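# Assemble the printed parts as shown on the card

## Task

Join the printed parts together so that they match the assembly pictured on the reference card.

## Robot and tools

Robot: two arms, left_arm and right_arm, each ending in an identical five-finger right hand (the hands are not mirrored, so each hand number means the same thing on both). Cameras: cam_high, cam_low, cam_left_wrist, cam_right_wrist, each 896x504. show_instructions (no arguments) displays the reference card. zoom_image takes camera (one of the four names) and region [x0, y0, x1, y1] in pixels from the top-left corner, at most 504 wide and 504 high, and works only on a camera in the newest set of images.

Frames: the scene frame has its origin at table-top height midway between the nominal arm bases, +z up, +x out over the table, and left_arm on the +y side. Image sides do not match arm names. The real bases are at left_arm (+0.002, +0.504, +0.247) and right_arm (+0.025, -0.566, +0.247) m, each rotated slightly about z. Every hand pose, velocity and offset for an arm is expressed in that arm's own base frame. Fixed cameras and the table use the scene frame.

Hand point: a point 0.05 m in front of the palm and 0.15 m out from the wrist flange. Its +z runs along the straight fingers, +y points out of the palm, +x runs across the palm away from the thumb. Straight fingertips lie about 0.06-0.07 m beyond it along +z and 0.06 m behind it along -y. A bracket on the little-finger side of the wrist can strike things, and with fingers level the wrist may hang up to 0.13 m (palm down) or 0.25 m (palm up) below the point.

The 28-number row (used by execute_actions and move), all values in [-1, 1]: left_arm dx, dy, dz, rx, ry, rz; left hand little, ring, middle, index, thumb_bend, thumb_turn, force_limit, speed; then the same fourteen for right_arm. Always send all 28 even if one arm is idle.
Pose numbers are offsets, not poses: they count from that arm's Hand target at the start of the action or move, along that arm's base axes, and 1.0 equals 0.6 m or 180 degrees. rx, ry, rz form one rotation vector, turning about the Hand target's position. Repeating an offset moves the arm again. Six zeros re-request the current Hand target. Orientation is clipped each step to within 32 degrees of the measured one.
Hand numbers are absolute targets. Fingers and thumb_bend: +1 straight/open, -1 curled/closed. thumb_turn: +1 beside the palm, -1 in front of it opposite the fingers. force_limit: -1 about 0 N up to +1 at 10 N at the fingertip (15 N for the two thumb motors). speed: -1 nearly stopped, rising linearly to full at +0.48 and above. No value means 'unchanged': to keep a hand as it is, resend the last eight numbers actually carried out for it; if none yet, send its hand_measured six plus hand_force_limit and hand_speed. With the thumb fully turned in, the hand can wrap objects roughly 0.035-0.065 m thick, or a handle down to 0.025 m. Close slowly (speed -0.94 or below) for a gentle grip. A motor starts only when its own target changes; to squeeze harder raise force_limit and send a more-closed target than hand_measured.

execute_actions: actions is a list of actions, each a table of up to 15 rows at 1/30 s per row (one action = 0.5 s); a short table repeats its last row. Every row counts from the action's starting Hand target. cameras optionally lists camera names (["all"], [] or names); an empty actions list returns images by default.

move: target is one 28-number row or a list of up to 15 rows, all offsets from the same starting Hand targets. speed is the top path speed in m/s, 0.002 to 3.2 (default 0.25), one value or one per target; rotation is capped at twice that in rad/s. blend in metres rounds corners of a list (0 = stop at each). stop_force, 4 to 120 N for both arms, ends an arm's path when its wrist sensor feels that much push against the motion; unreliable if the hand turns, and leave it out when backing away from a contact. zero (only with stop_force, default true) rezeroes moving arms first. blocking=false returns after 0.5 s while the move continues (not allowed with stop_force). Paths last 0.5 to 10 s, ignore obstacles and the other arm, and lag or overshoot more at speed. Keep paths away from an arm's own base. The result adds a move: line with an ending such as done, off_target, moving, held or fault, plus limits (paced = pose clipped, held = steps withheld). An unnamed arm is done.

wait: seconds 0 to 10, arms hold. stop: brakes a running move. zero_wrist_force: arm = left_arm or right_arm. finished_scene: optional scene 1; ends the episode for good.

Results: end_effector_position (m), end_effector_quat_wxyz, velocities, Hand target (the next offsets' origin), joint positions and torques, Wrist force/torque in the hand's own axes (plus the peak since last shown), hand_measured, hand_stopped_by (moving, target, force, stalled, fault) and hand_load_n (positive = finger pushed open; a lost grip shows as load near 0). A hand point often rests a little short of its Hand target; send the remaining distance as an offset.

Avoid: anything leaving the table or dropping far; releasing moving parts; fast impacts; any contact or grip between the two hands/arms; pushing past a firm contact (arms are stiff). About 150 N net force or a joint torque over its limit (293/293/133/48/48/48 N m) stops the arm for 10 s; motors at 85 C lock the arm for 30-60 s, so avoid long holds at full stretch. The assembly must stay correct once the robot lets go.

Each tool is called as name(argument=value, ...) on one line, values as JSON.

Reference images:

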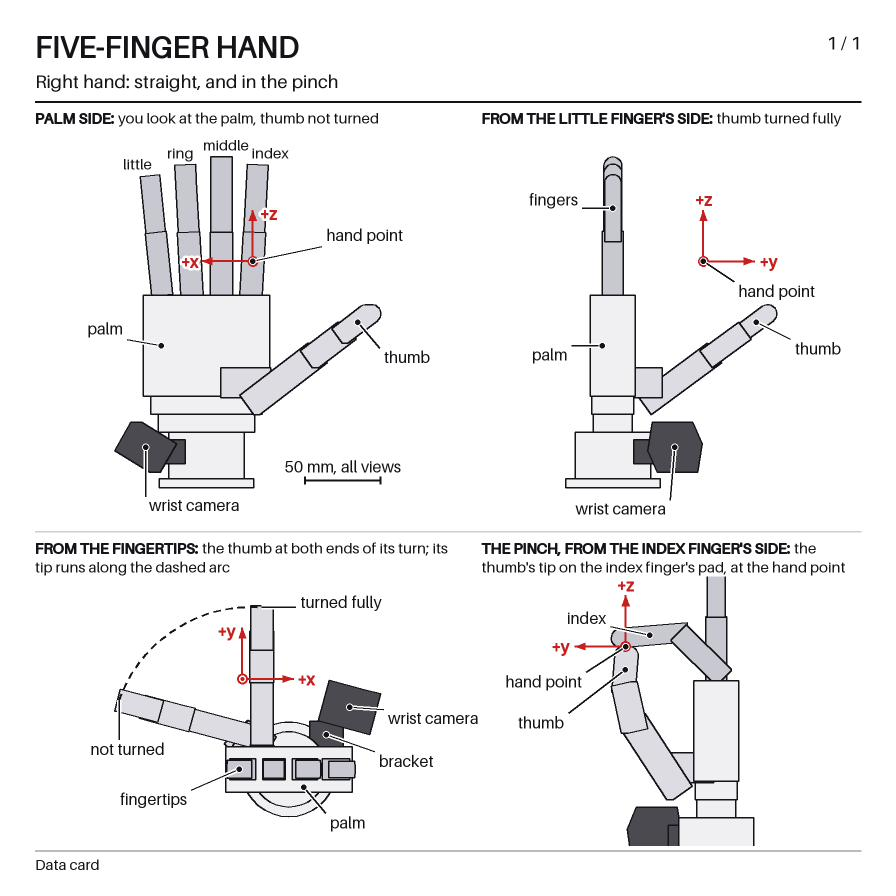

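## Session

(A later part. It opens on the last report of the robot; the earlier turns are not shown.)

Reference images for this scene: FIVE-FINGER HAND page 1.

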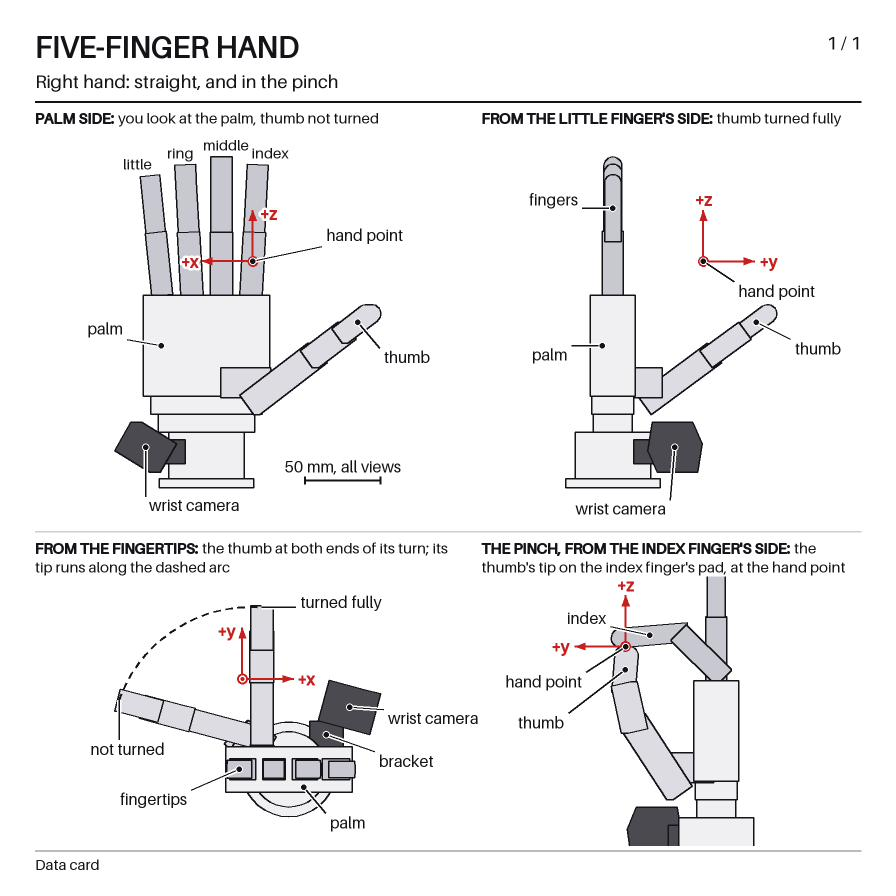

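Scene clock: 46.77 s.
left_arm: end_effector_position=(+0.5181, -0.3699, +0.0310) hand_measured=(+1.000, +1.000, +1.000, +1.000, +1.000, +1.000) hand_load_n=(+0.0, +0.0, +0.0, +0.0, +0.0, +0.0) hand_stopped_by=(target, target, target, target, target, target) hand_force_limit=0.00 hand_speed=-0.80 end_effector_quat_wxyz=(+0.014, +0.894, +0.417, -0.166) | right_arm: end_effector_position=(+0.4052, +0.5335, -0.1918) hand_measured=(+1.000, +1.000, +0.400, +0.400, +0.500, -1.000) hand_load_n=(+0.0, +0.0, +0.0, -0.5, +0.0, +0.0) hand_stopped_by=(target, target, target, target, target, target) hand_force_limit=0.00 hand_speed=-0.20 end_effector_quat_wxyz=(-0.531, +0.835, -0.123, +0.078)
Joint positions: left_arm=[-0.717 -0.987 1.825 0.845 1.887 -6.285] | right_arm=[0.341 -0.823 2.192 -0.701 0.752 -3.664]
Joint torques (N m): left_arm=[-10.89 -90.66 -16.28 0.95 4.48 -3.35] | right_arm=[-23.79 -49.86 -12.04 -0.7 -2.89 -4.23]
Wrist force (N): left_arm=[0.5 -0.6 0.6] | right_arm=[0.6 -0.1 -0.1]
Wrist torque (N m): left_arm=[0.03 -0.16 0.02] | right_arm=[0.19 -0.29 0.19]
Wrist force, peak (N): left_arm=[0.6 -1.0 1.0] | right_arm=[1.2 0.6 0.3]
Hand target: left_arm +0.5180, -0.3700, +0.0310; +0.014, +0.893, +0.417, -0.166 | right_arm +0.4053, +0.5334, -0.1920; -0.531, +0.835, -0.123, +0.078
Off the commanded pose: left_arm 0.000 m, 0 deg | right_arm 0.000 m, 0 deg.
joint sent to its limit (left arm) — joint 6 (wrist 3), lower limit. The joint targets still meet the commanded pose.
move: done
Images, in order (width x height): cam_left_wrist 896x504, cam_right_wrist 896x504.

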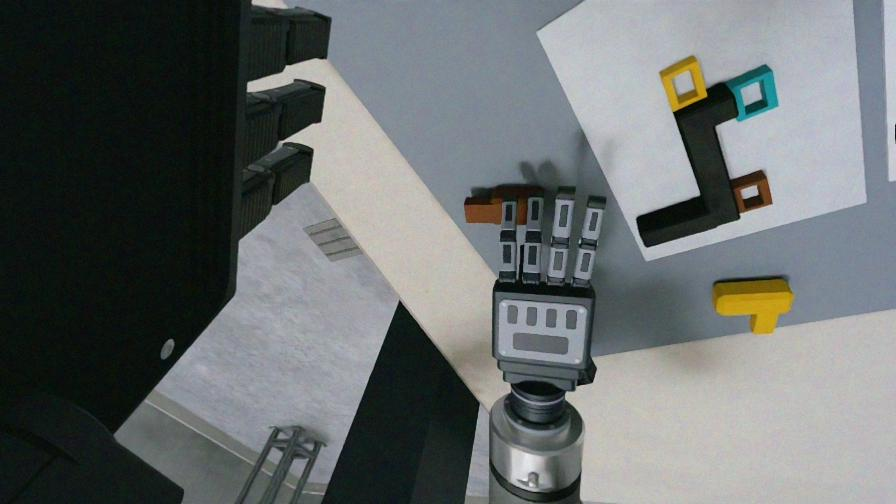

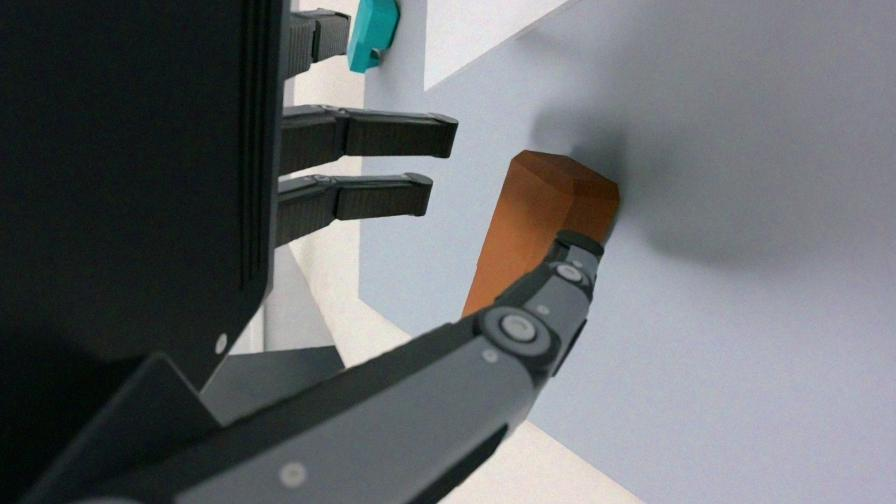

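move(target=[0,0,0,0,0,0,1,1,1,1,1,1,0,-0.8,-0.0117,0.0097,-0.0312,0,0,0,1,1,0.4,0.4,0.5,-1,0,-0.2], speed=0.1, stop_force=6, cameras=["cam_left_wrist", "cam_right_wrist", "cam_low"])

Scene clock: 51.13 s.
left_arm: end_effector_position=(+0.5181, -0.3699, +0.0310) hand_measured=(+1.000, +1.000, +1.000, +1.000, +1.000, +1.000) hand_load_n=(+0.0, +0.0, +0.0, +0.0, +0.0, +0.0) hand_stopped_by=(target, target, target, target, target, target) hand_force_limit=0.00 hand_speed=-0.80 end_effector_quat_wxyz=(+0.014, +0.894, +0.417, -0.166) | right_arm: end_effector_position=(+0.3982, +0.5392, -0.2107) hand_measured=(+1.000, +1.000, +0.400, +0.400, +0.500, -1.000) hand_load_n=(+0.0, +0.0, +0.0, +0.0, +0.0, +0.0) hand_stopped_by=(target, target, target, target, target, target) hand_force_limit=0.00 hand_speed=-0.20 end_effector_quat_wxyz=(-0.531, +0.835, -0.123, +0.078)
Joint positions: left_arm=[-0.717 -0.987 1.825 0.845 1.887 -6.285] | right_arm=[0.359 -0.788 2.189 -0.744 0.766 -3.649]
Joint torques (N m): left_arm=[-10.01 -91.26 -16.16 1.12 4.54 -3.21] | right_arm=[18.76 -49.2 -11.67 -0.72 1.86 3.88]
Wrist force (N): left_arm=[0.6 -0.7 0.7] | right_arm=[0.5 0.0 0.2]
Wrist torque (N m): left_arm=[0.01 -0.17 0.02] | right_arm=[0.20 -0.27 -0.01]
Wrist force, peak (N): left_arm=[0.6 -0.9 0.7] | right_arm=[1.2 0.2 0.0]
Hand target: left_arm +0.5180, -0.3700, +0.0310; +0.014, +0.893, +0.417, -0.166 | right_arm +0.3982, +0.5392, -0.2107; -0.531, +0.835, -0.123, +0.078
Off the commanded pose: left_arm 0.000 m, 0 deg | right_arm 0.000 m, 0 deg.
joint sent to its limit (left arm) — joint 6 (wrist 3), lower limit. The joint targets still meet the commanded pose.
move: done
Images, in order (width x height): cam_low 896x504, cam_left_wrist 896x504, cam_right_wrist 896x504.

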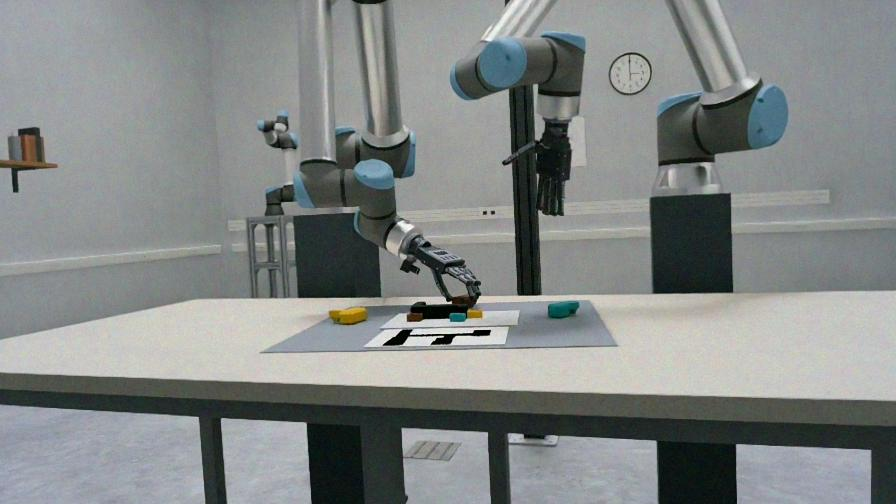

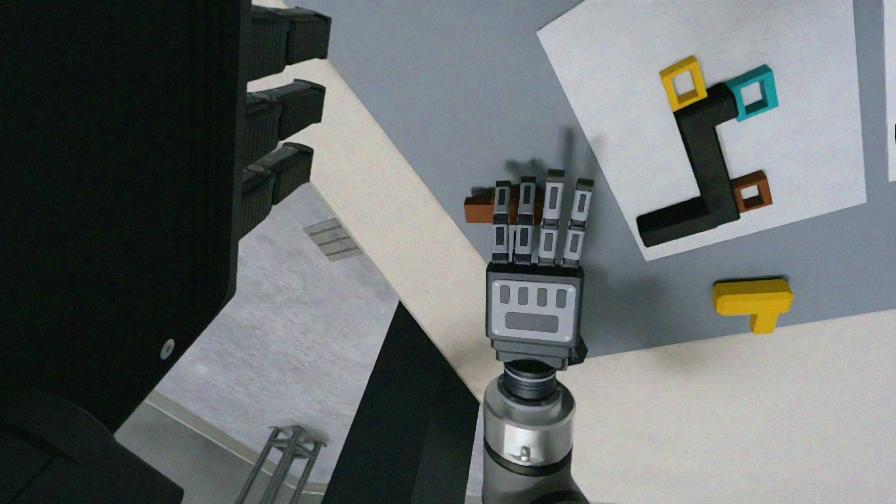

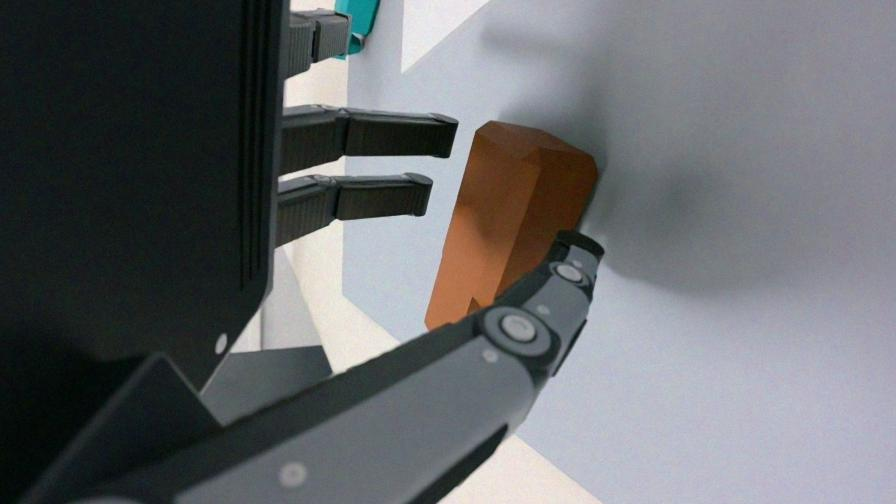

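zoom_image(camera="cam_right_wrist", region=[400, 100, 640, 340])

zoom_image(camera="cam_left_wrist", region=[450, 150, 610, 280])

zoom_image(camera="cam_low", region=[380, 220, 520, 330])

Scaled by 2.100.

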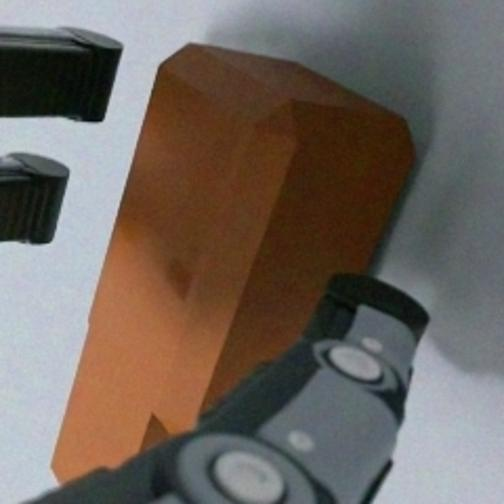

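Scaled by 3.150.

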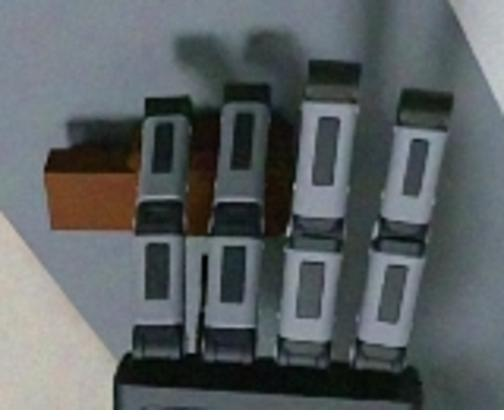

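Scaled by 3.600.

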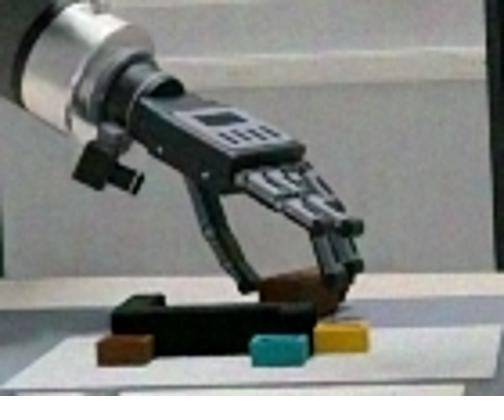

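move(target=[[0,0,0,0,0,0,1,1,1,1,1,1,0,-0.8,0,0,-0.0117,0,0,0,1,1,0.2,0.2,0.5,-1,-0.2,-0.4],[0,0,0,0,0,0,1,1,1,1,1,1,0,-0.8,0,0,-0.0117,0,0,0,1,1,-0.4,-0.4,0.5,-1,-0.2,-0.9]], speed=0.05, cameras=["cam_left_wrist", "cam_right_wrist", "cam_low"])

Scene clock: 53.57 s.
left_arm: end_effector_position=(+0.5181, -0.3699, +0.0310) hand_measured=(+1.000, +1.000, +1.000, +1.000, +1.000, +1.000) hand_load_n=(-0.5, +0.0, +0.0, +0.0, +0.0, +0.0) hand_stopped_by=(target, target, target, target, target, target) hand_force_limit=0.00 hand_speed=-0.80 end_effector_quat_wxyz=(+0.014, +0.894, +0.417, -0.166) | right_arm: end_effector_position=(+0.3982, +0.5392, -0.2177) hand_measured=(+1.000, +1.000, +0.044, +0.034, +0.500, -1.000) hand_load_n=(+0.0, +0.0, +3.0, +5.5, +2.5, -2.5) hand_stopped_by=(target, target, force, force, target, target) hand_force_limit=-0.20 hand_speed=-0.90 end_effector_quat_wxyz=(-0.531, +0.835, -0.123, +0.078)
Joint positions: left_arm=[-0.717 -0.987 1.825 0.845 1.887 -6.285] | right_arm=[0.359 -0.774 2.186 -0.755 0.766 -3.649]
Joint torques (N m): left_arm=[-9.75 -89.73 -15.92 1.13 4.14 -3.18] | right_arm=[13.87 -50.27 -9.92 0.16 -0.25 1.97]
Wrist force (N): left_arm=[0.5 -0.7 0.7] | right_arm=[-0.4 -4.7 -2.2]
Wrist torque (N m): left_arm=[0.01 -0.16 0.00] | right_arm=[0.23 -0.21 -0.06]
Wrist force, peak (N): left_arm=[0.3 -0.9 0.9] | right_arm=[-0.5 -5.4 -2.4]
Hand target: left_arm +0.5180, -0.3700, +0.0310; +0.014, +0.893, +0.417, -0.166 | right_arm +0.3982, +0.5392, -0.2177; -0.531, +0.835, -0.123, +0.078
Off the commanded pose: left_arm 0.000 m, 0 deg | right_arm 0.000 m, 0 deg.
joint sent to its limit (left arm) — joint 6 (wrist 3), lower limit. The joint targets still meet the commanded pose.
move: done
Images, in order (width x height): cam_low 896x504, cam_left_wrist 896x504, cam_right_wrist 896x504.

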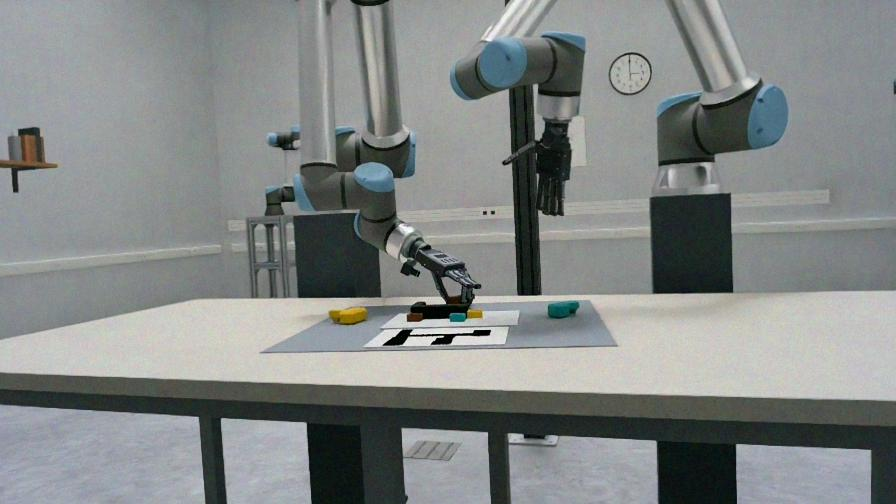

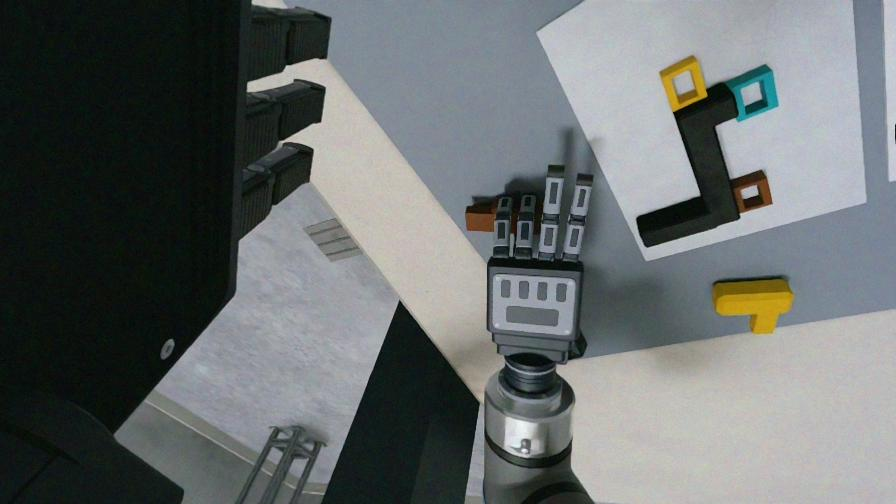

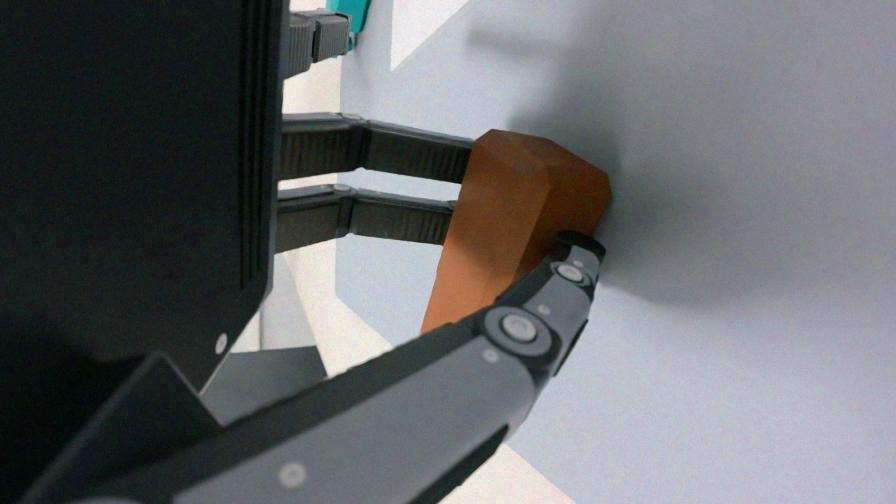

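move(target=[0,0,0,0,0,0,1,1,1,1,1,1,0,-0.8,0,0,0.1,0,0,0,1,1,-0.4,-0.4,0.5,-1,-0.2,-0.9], speed=0.1, cameras=["cam_left_wrist", "cam_right_wrist", "cam_low"])

Scene clock: 55.03 s.
left_arm: end_effector_position=(+0.5181, -0.3699, +0.0310) hand_measured=(+1.000, +1.000, +1.000, +1.000, +1.000, +1.000) hand_load_n=(+0.0, +0.0, +0.0, +0.0, +0.0, +0.0) hand_stopped_by=(target, target, target, target, target, target) hand_force_limit=0.00 hand_speed=-0.80 end_effector_quat_wxyz=(+0.014, +0.894, +0.417, -0.166) | right_arm: end_effector_position=(+0.3982, +0.5393, -0.1580) hand_measured=(+1.000, +1.000, +0.044, +0.034, +0.502, -1.000) hand_load_n=(+0.0, +0.0, +1.5, +4.0, +5.0, -2.5) hand_stopped_by=(target, target, force, force, target, target) hand_force_limit=-0.20 hand_speed=-0.90 end_effector_quat_wxyz=(-0.531, +0.835, -0.123, +0.078) end_effector_velocity=(+0.000, +0.000, +0.002) end_effector_angular_velocity=(+0.001, +0.002, -0.002)
Joint positions: left_arm=[-0.717 -0.987 1.825 0.845 1.887 -6.285] | right_arm=[0.359 -0.892 2.208 -0.659 0.766 -3.649]
Joint velocities: left_arm=[within noise] | right_arm=[0 -0.005 0.001 0.003 0 0.003]
Joint torques (N m): left_arm=[-10.15 -90.52 -15.94 1.08 4.32 -3.18] | right_arm=[-24.92 -78.37 -0.74 3.49 -2.47 -3.42]
Wrist force (N): left_arm=[0.4 -0.5 0.8] | right_arm=[0.8 0.6 -0.4]
Wrist torque (N m): left_arm=[0.04 -0.14 0.01] | right_arm=[0.30 -0.30 0.19]
Wrist force, peak (N): left_arm=[0.2 -1.0 0.9] | right_arm=[-0.3 -5.0 -2.5]
Hand target: left_arm +0.5180, -0.3700, +0.0310; +0.014, +0.893, +0.417, -0.166 | right_arm +0.3982, +0.5392, -0.1577; -0.531, +0.835, -0.123, +0.078
Off the commanded pose: left_arm 0.000 m, 0 deg | right_arm 0.000 m, 0 deg.
joint sent to its limit (left arm) — joint 6 (wrist 3), lower limit. The joint targets still meet the commanded pose.
move: done
Images, in order (width x height): cam_low 896x504, cam_left_wrist 896x504, cam_right_wrist 896x504.

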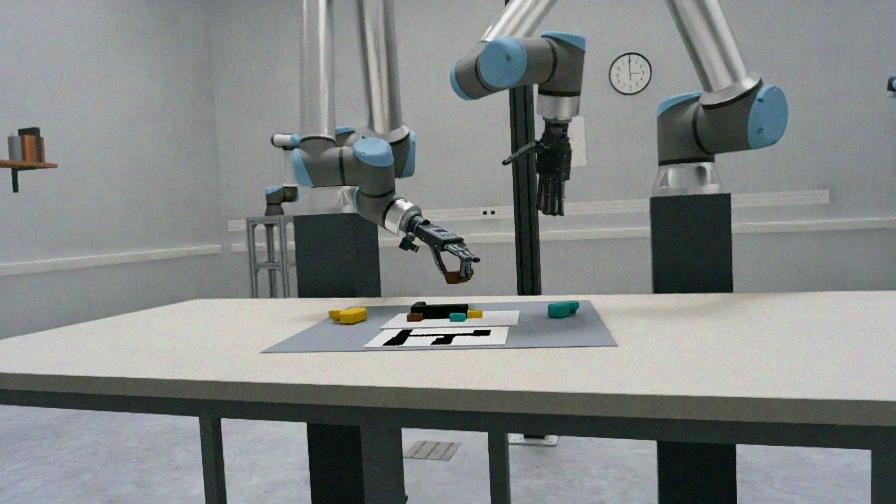

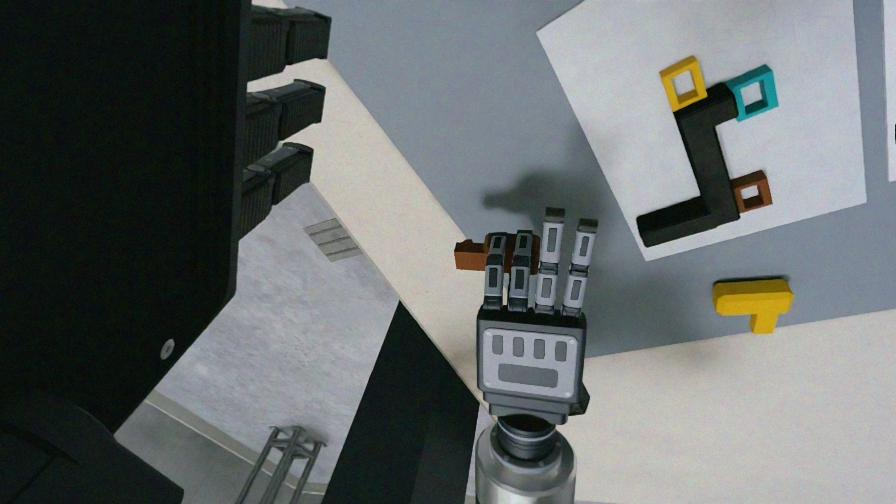

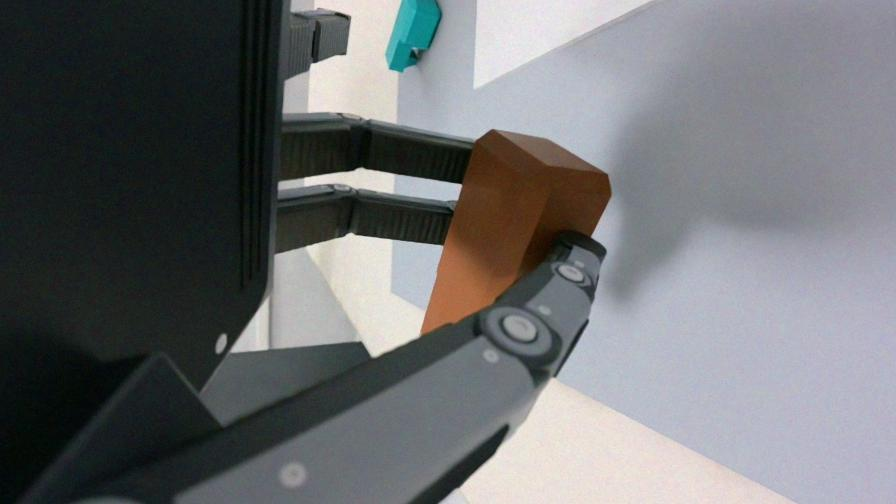

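zoom_image(camera="cam_low", region=[390, 200, 500, 330])

zoom_image(camera="cam_right_wrist", region=[400, 100, 640, 340])

zoom_image(camera="cam_left_wrist", region=[440, 190, 610, 320])

Scaled by 3.877.

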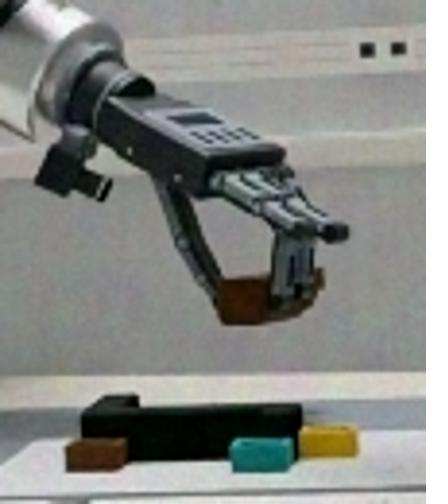

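Scaled by 2.100.

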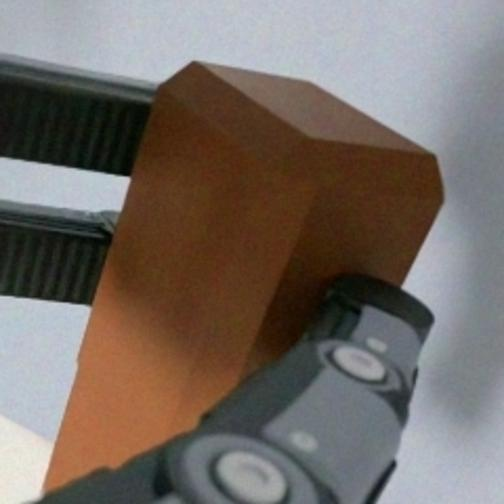

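Scaled by 2.965.

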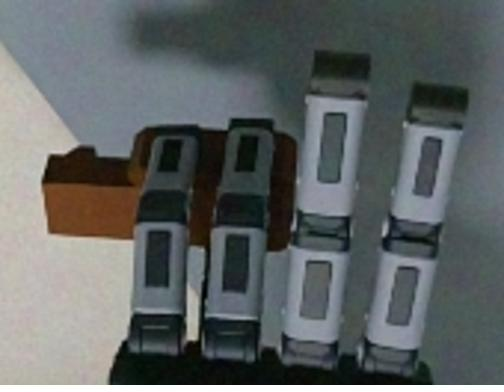

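move(target=[0,0,0,0,0,0,1,1,1,1,1,1,0,-0.8,0.398,-0.0403,-0.0205,0,0,0.1511,1,1,-0.4,-0.4,0.5,-1,-0.2,-0.9], speed=0.2, cameras=["cam_left_wrist", "cam_right_wrist", "cam_low"])

Scene clock: 59.70 s.
left_arm: end_effector_position=(+0.5181, -0.3699, +0.0310) hand_measured=(+1.000, +1.000, +1.000, +1.000, +1.000, +1.000) hand_load_n=(+0.0, +0.0, +0.0, +0.0, +0.0, +0.0) hand_stopped_by=(target, target, target, target, target, target) hand_force_limit=0.00 hand_speed=-0.80 end_effector_quat_wxyz=(+0.014, +0.894, +0.417, -0.166) | right_arm: end_effector_position=(+0.6370, +0.5151, -0.1700) hand_measured=(+1.000, +1.000, +0.044, +0.034, +0.502, -1.000) hand_load_n=(+0.0, +0.0, +1.5, +4.0, +4.5, -2.0) hand_stopped_by=(target, target, force, force, target, target) hand_force_limit=-0.20 hand_speed=-0.90 end_effector_quat_wxyz=(-0.535, +0.840, +0.077, -0.049)
Joint positions: left_arm=[-0.717 -0.987 1.825 0.845 1.887 -6.285] | right_arm=[0.183 -0.484 1.443 0.611 0.437 -4.711]
Joint torques (N m): left_arm=[-10.76 -89.97 -16.11 0.98 4.21 -3.36] | right_arm=[17.3 -74.2 -24.71 5.02 1.01 -3.39]
Wrist force (N): left_arm=[0.5 -0.3 0.8] | right_arm=[0.4 0.4 -0.2]
Wrist torque (N m): left_arm=[0.06 -0.17 0.03] | right_arm=[0.25 -0.28 0.19]
Wrist force, peak (N): left_arm=[0.6 -0.8 0.9] | right_arm=[1.9 0.3 -0.6]
Hand target: left_arm +0.5180, -0.3700, +0.0310; +0.014, +0.893, +0.417, -0.166 | right_arm +0.6370, +0.5151, -0.1700; -0.535, +0.840, +0.077, -0.049
Off the commanded pose: left_arm 0.000 m, 0 deg | right_arm 0.000 m, 0 deg.
joint sent to its limit (left arm) — joint 6 (wrist 3), lower limit. The joint targets still meet the commanded pose.
move: done
Images, in order (width x height): cam_low 896x504, cam_left_wrist 896x504, cam_right_wrist 896x504.

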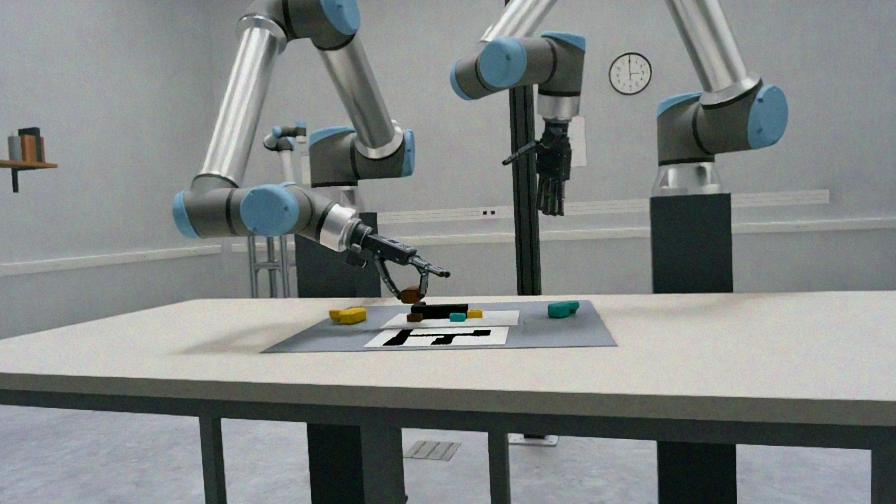

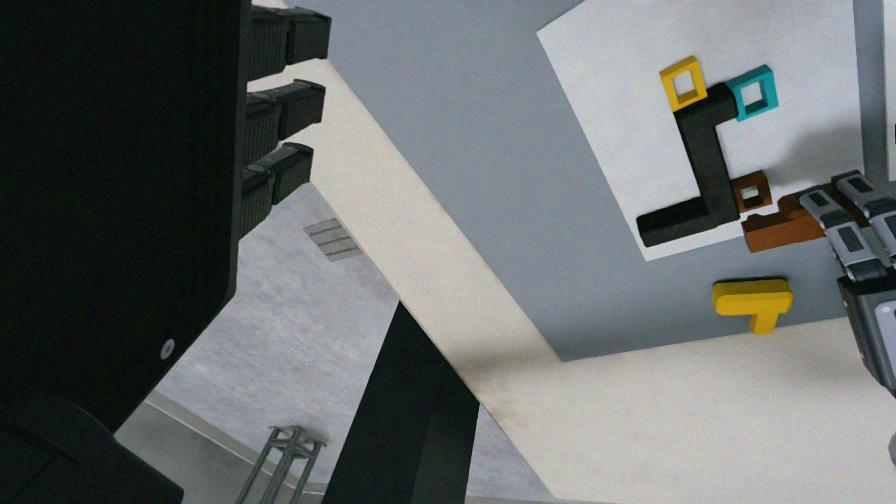

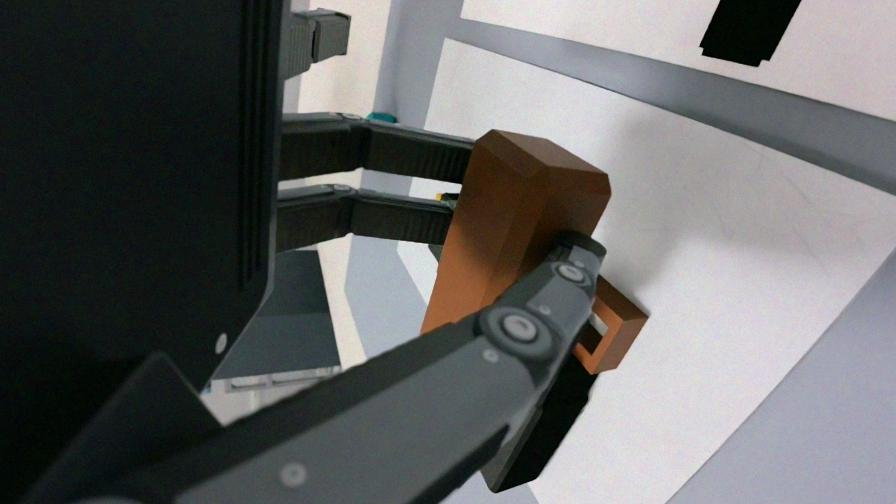

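zoom_image(camera="cam_left_wrist", region=[690, 140, 870, 290])

zoom_image(camera="cam_low", region=[370, 240, 500, 340])

zoom_image(camera="cam_right_wrist", region=[400, 110, 680, 400])

Scaled by 2.800.

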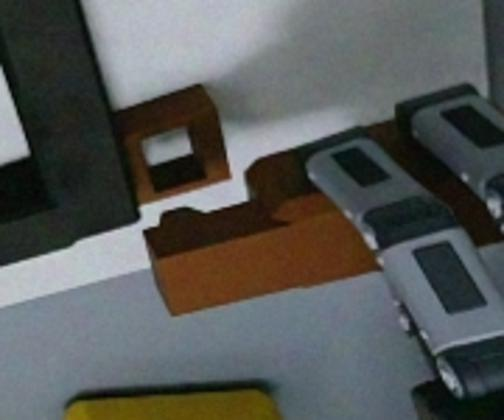

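Scaled by 3.877.

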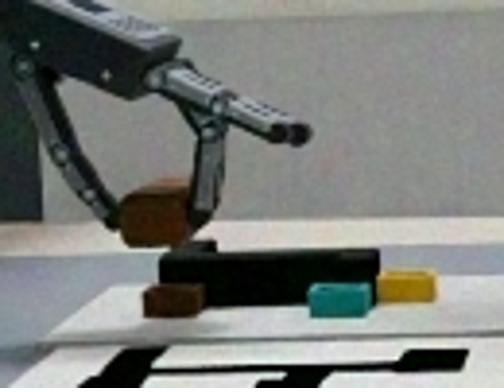

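Scaled by 1.738.

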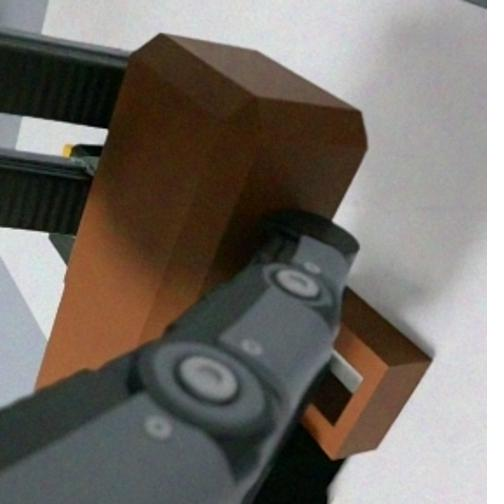

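zoom_image(camera="cam_left_wrist", region=[720, 160, 810, 260])

zoom_image(camera="cam_left_wrist", region=[645, 45, 785, 225])

Scaled by 5.040.

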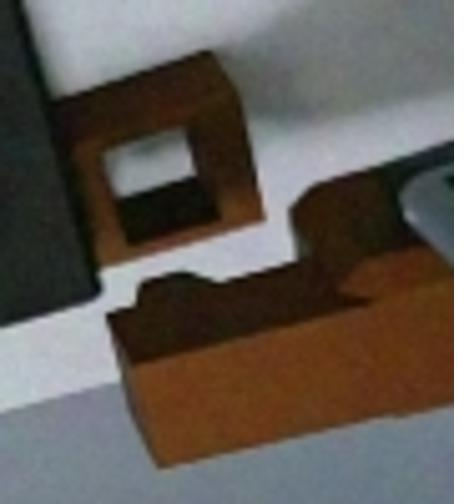

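Scaled by 2.800.

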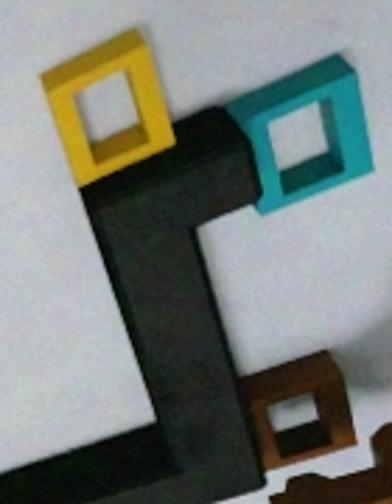

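move(target=[0,0,0,0,0,0,1,1,1,1,1,1,0,-0.8,0.005,-0.0033,-0.0495,0,0,0,1,1,-0.4,-0.4,0.5,-1,-0.2,-0.9], speed=0.08, stop_force=8, cameras=["cam_left_wrist", "cam_right_wrist", "cam_low"])

zoom_image(camera="cam_left_wrist", region=[720, 150, 810, 240])

zoom_image(camera="cam_low", region=[370, 240, 500, 340])

zoom_image(camera="cam_right_wrist", region=[400, 110, 680, 400])

Scene clock: 67.13 s.
left_arm: end_effector_position=(+0.5181, -0.3699, +0.0310) hand_measured=(+1.000, +1.000, +1.000, +1.000, +1.000, +1.000) hand_load_n=(+0.0, +0.0, +0.0, +0.0, +0.0, +0.0) hand_stopped_by=(target, target, target, target, target, target) hand_force_limit=0.00 hand_speed=-0.80 end_effector_quat_wxyz=(+0.014, +0.894, +0.417, -0.166) | right_arm: end_effector_position=(+0.6400, +0.5131, -0.1997) hand_measured=(+1.000, +1.000, +0.044, +0.034, +0.502, -1.000) hand_load_n=(+0.0, +0.0, +1.5, +4.0, +5.0, -2.0) hand_stopped_by=(target, target, force, force, target, target) hand_force_limit=-0.20 hand_speed=-0.90 end_effector_quat_wxyz=(-0.535, +0.840, +0.077, -0.049)
Joint positions: left_arm=[-0.717 -0.987 1.825 0.845 1.887 -6.285] | right_arm=[0.179 -0.44 1.42 0.598 0.437 -4.72]
Joint torques (N m): left_arm=[-9.02 -90.62 -16.33 1.5 4.15 -3.01] | right_arm=[-25.6 -77.61 -23.07 1.65 -1.85 -3.92]
Wrist force (N): left_arm=[0.4 -0.7 0.5] | right_arm=[0.8 0.0 -0.3]
Wrist torque (N m): left_arm=[0.02 -0.14 0.00] | right_arm=[0.21 -0.32 0.20]
Wrist force, peak (N): left_arm=[0.4 -1.1 0.8] | right_arm=[1.1 -0.2 0.2]
Hand target: left_arm +0.5180, -0.3700, +0.0310; +0.014, +0.893, +0.417, -0.166 | right_arm +0.6400, +0.5131, -0.1997; -0.535, +0.840, +0.077, -0.049
Off the commanded pose: left_arm 0.000 m, 0 deg | right_arm 0.000 m, 0 deg.
joint sent to its limit (left arm) — joint 6 (wrist 3), lower limit. The joint targets still meet the commanded pose.
move: done
Images, in order (width x height): cam_low 896x504, cam_left_wrist 896x504, cam_right_wrist 896x504.

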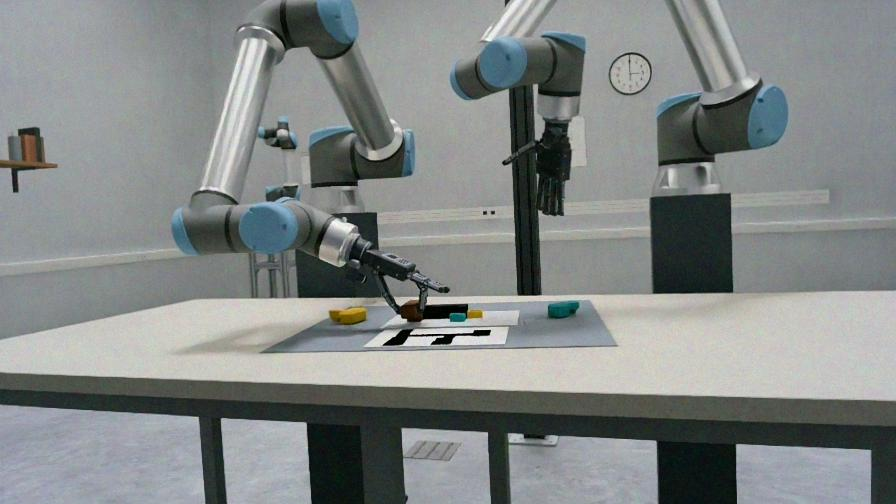

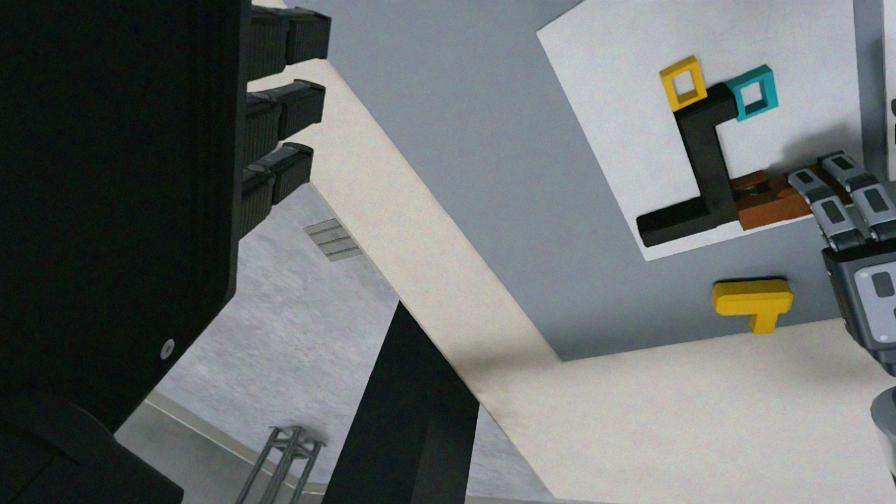

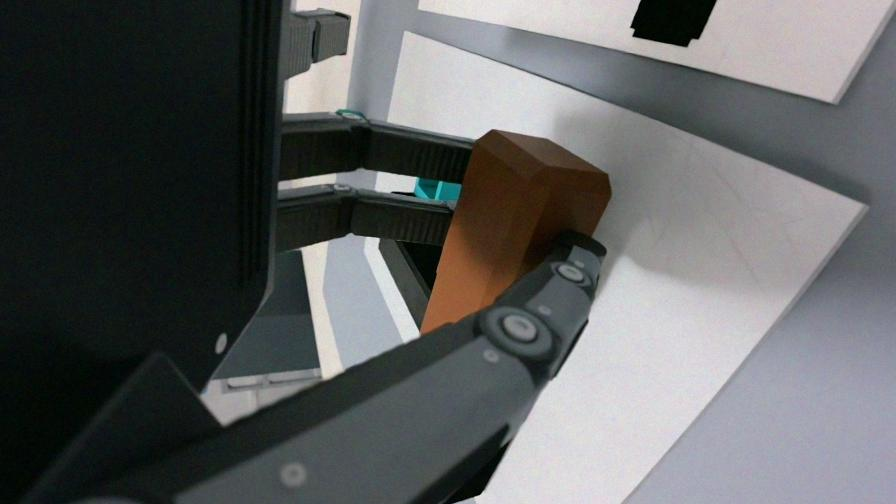

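Scaled by 5.600.

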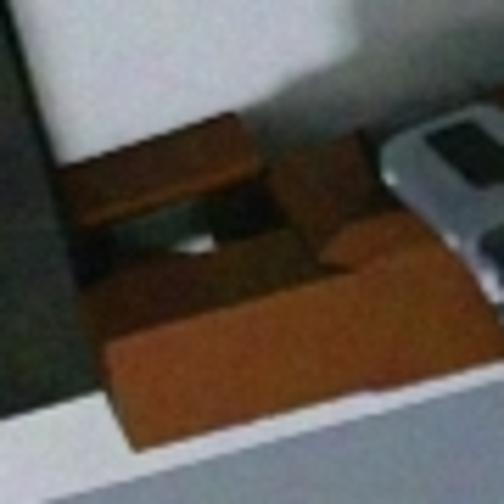

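Scaled by 3.877.

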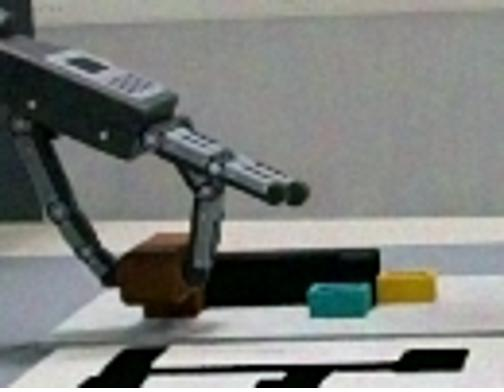

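Scaled by 1.738.

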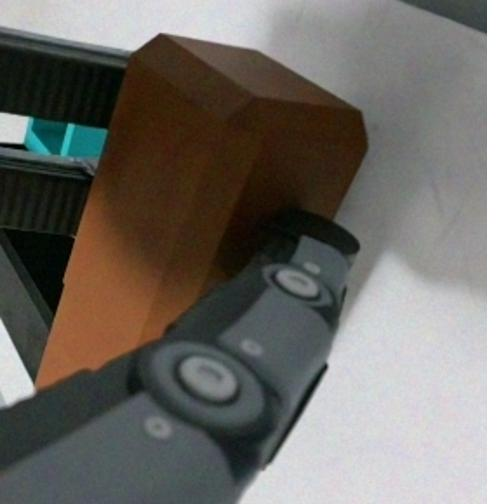

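zoom_image(camera="cam_low", region=[395, 295, 445, 330])

zoom_image(camera="cam_left_wrist", region=[725, 165, 785, 215])

Scaled by 10.080.

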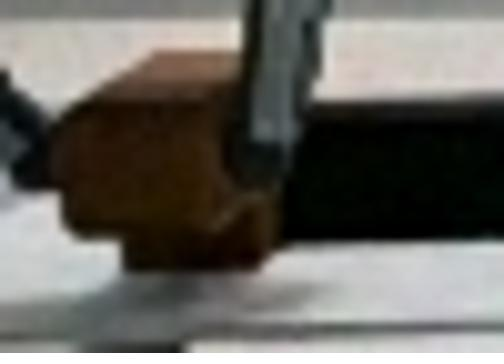

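Scaled by 8.400.

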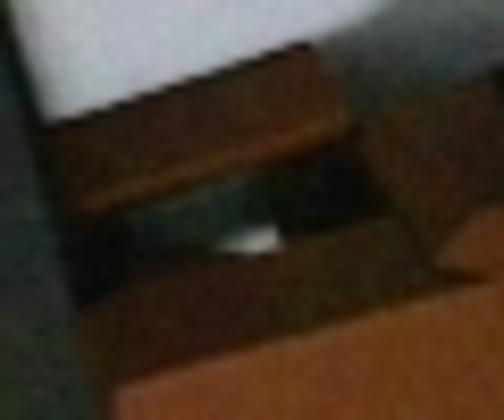

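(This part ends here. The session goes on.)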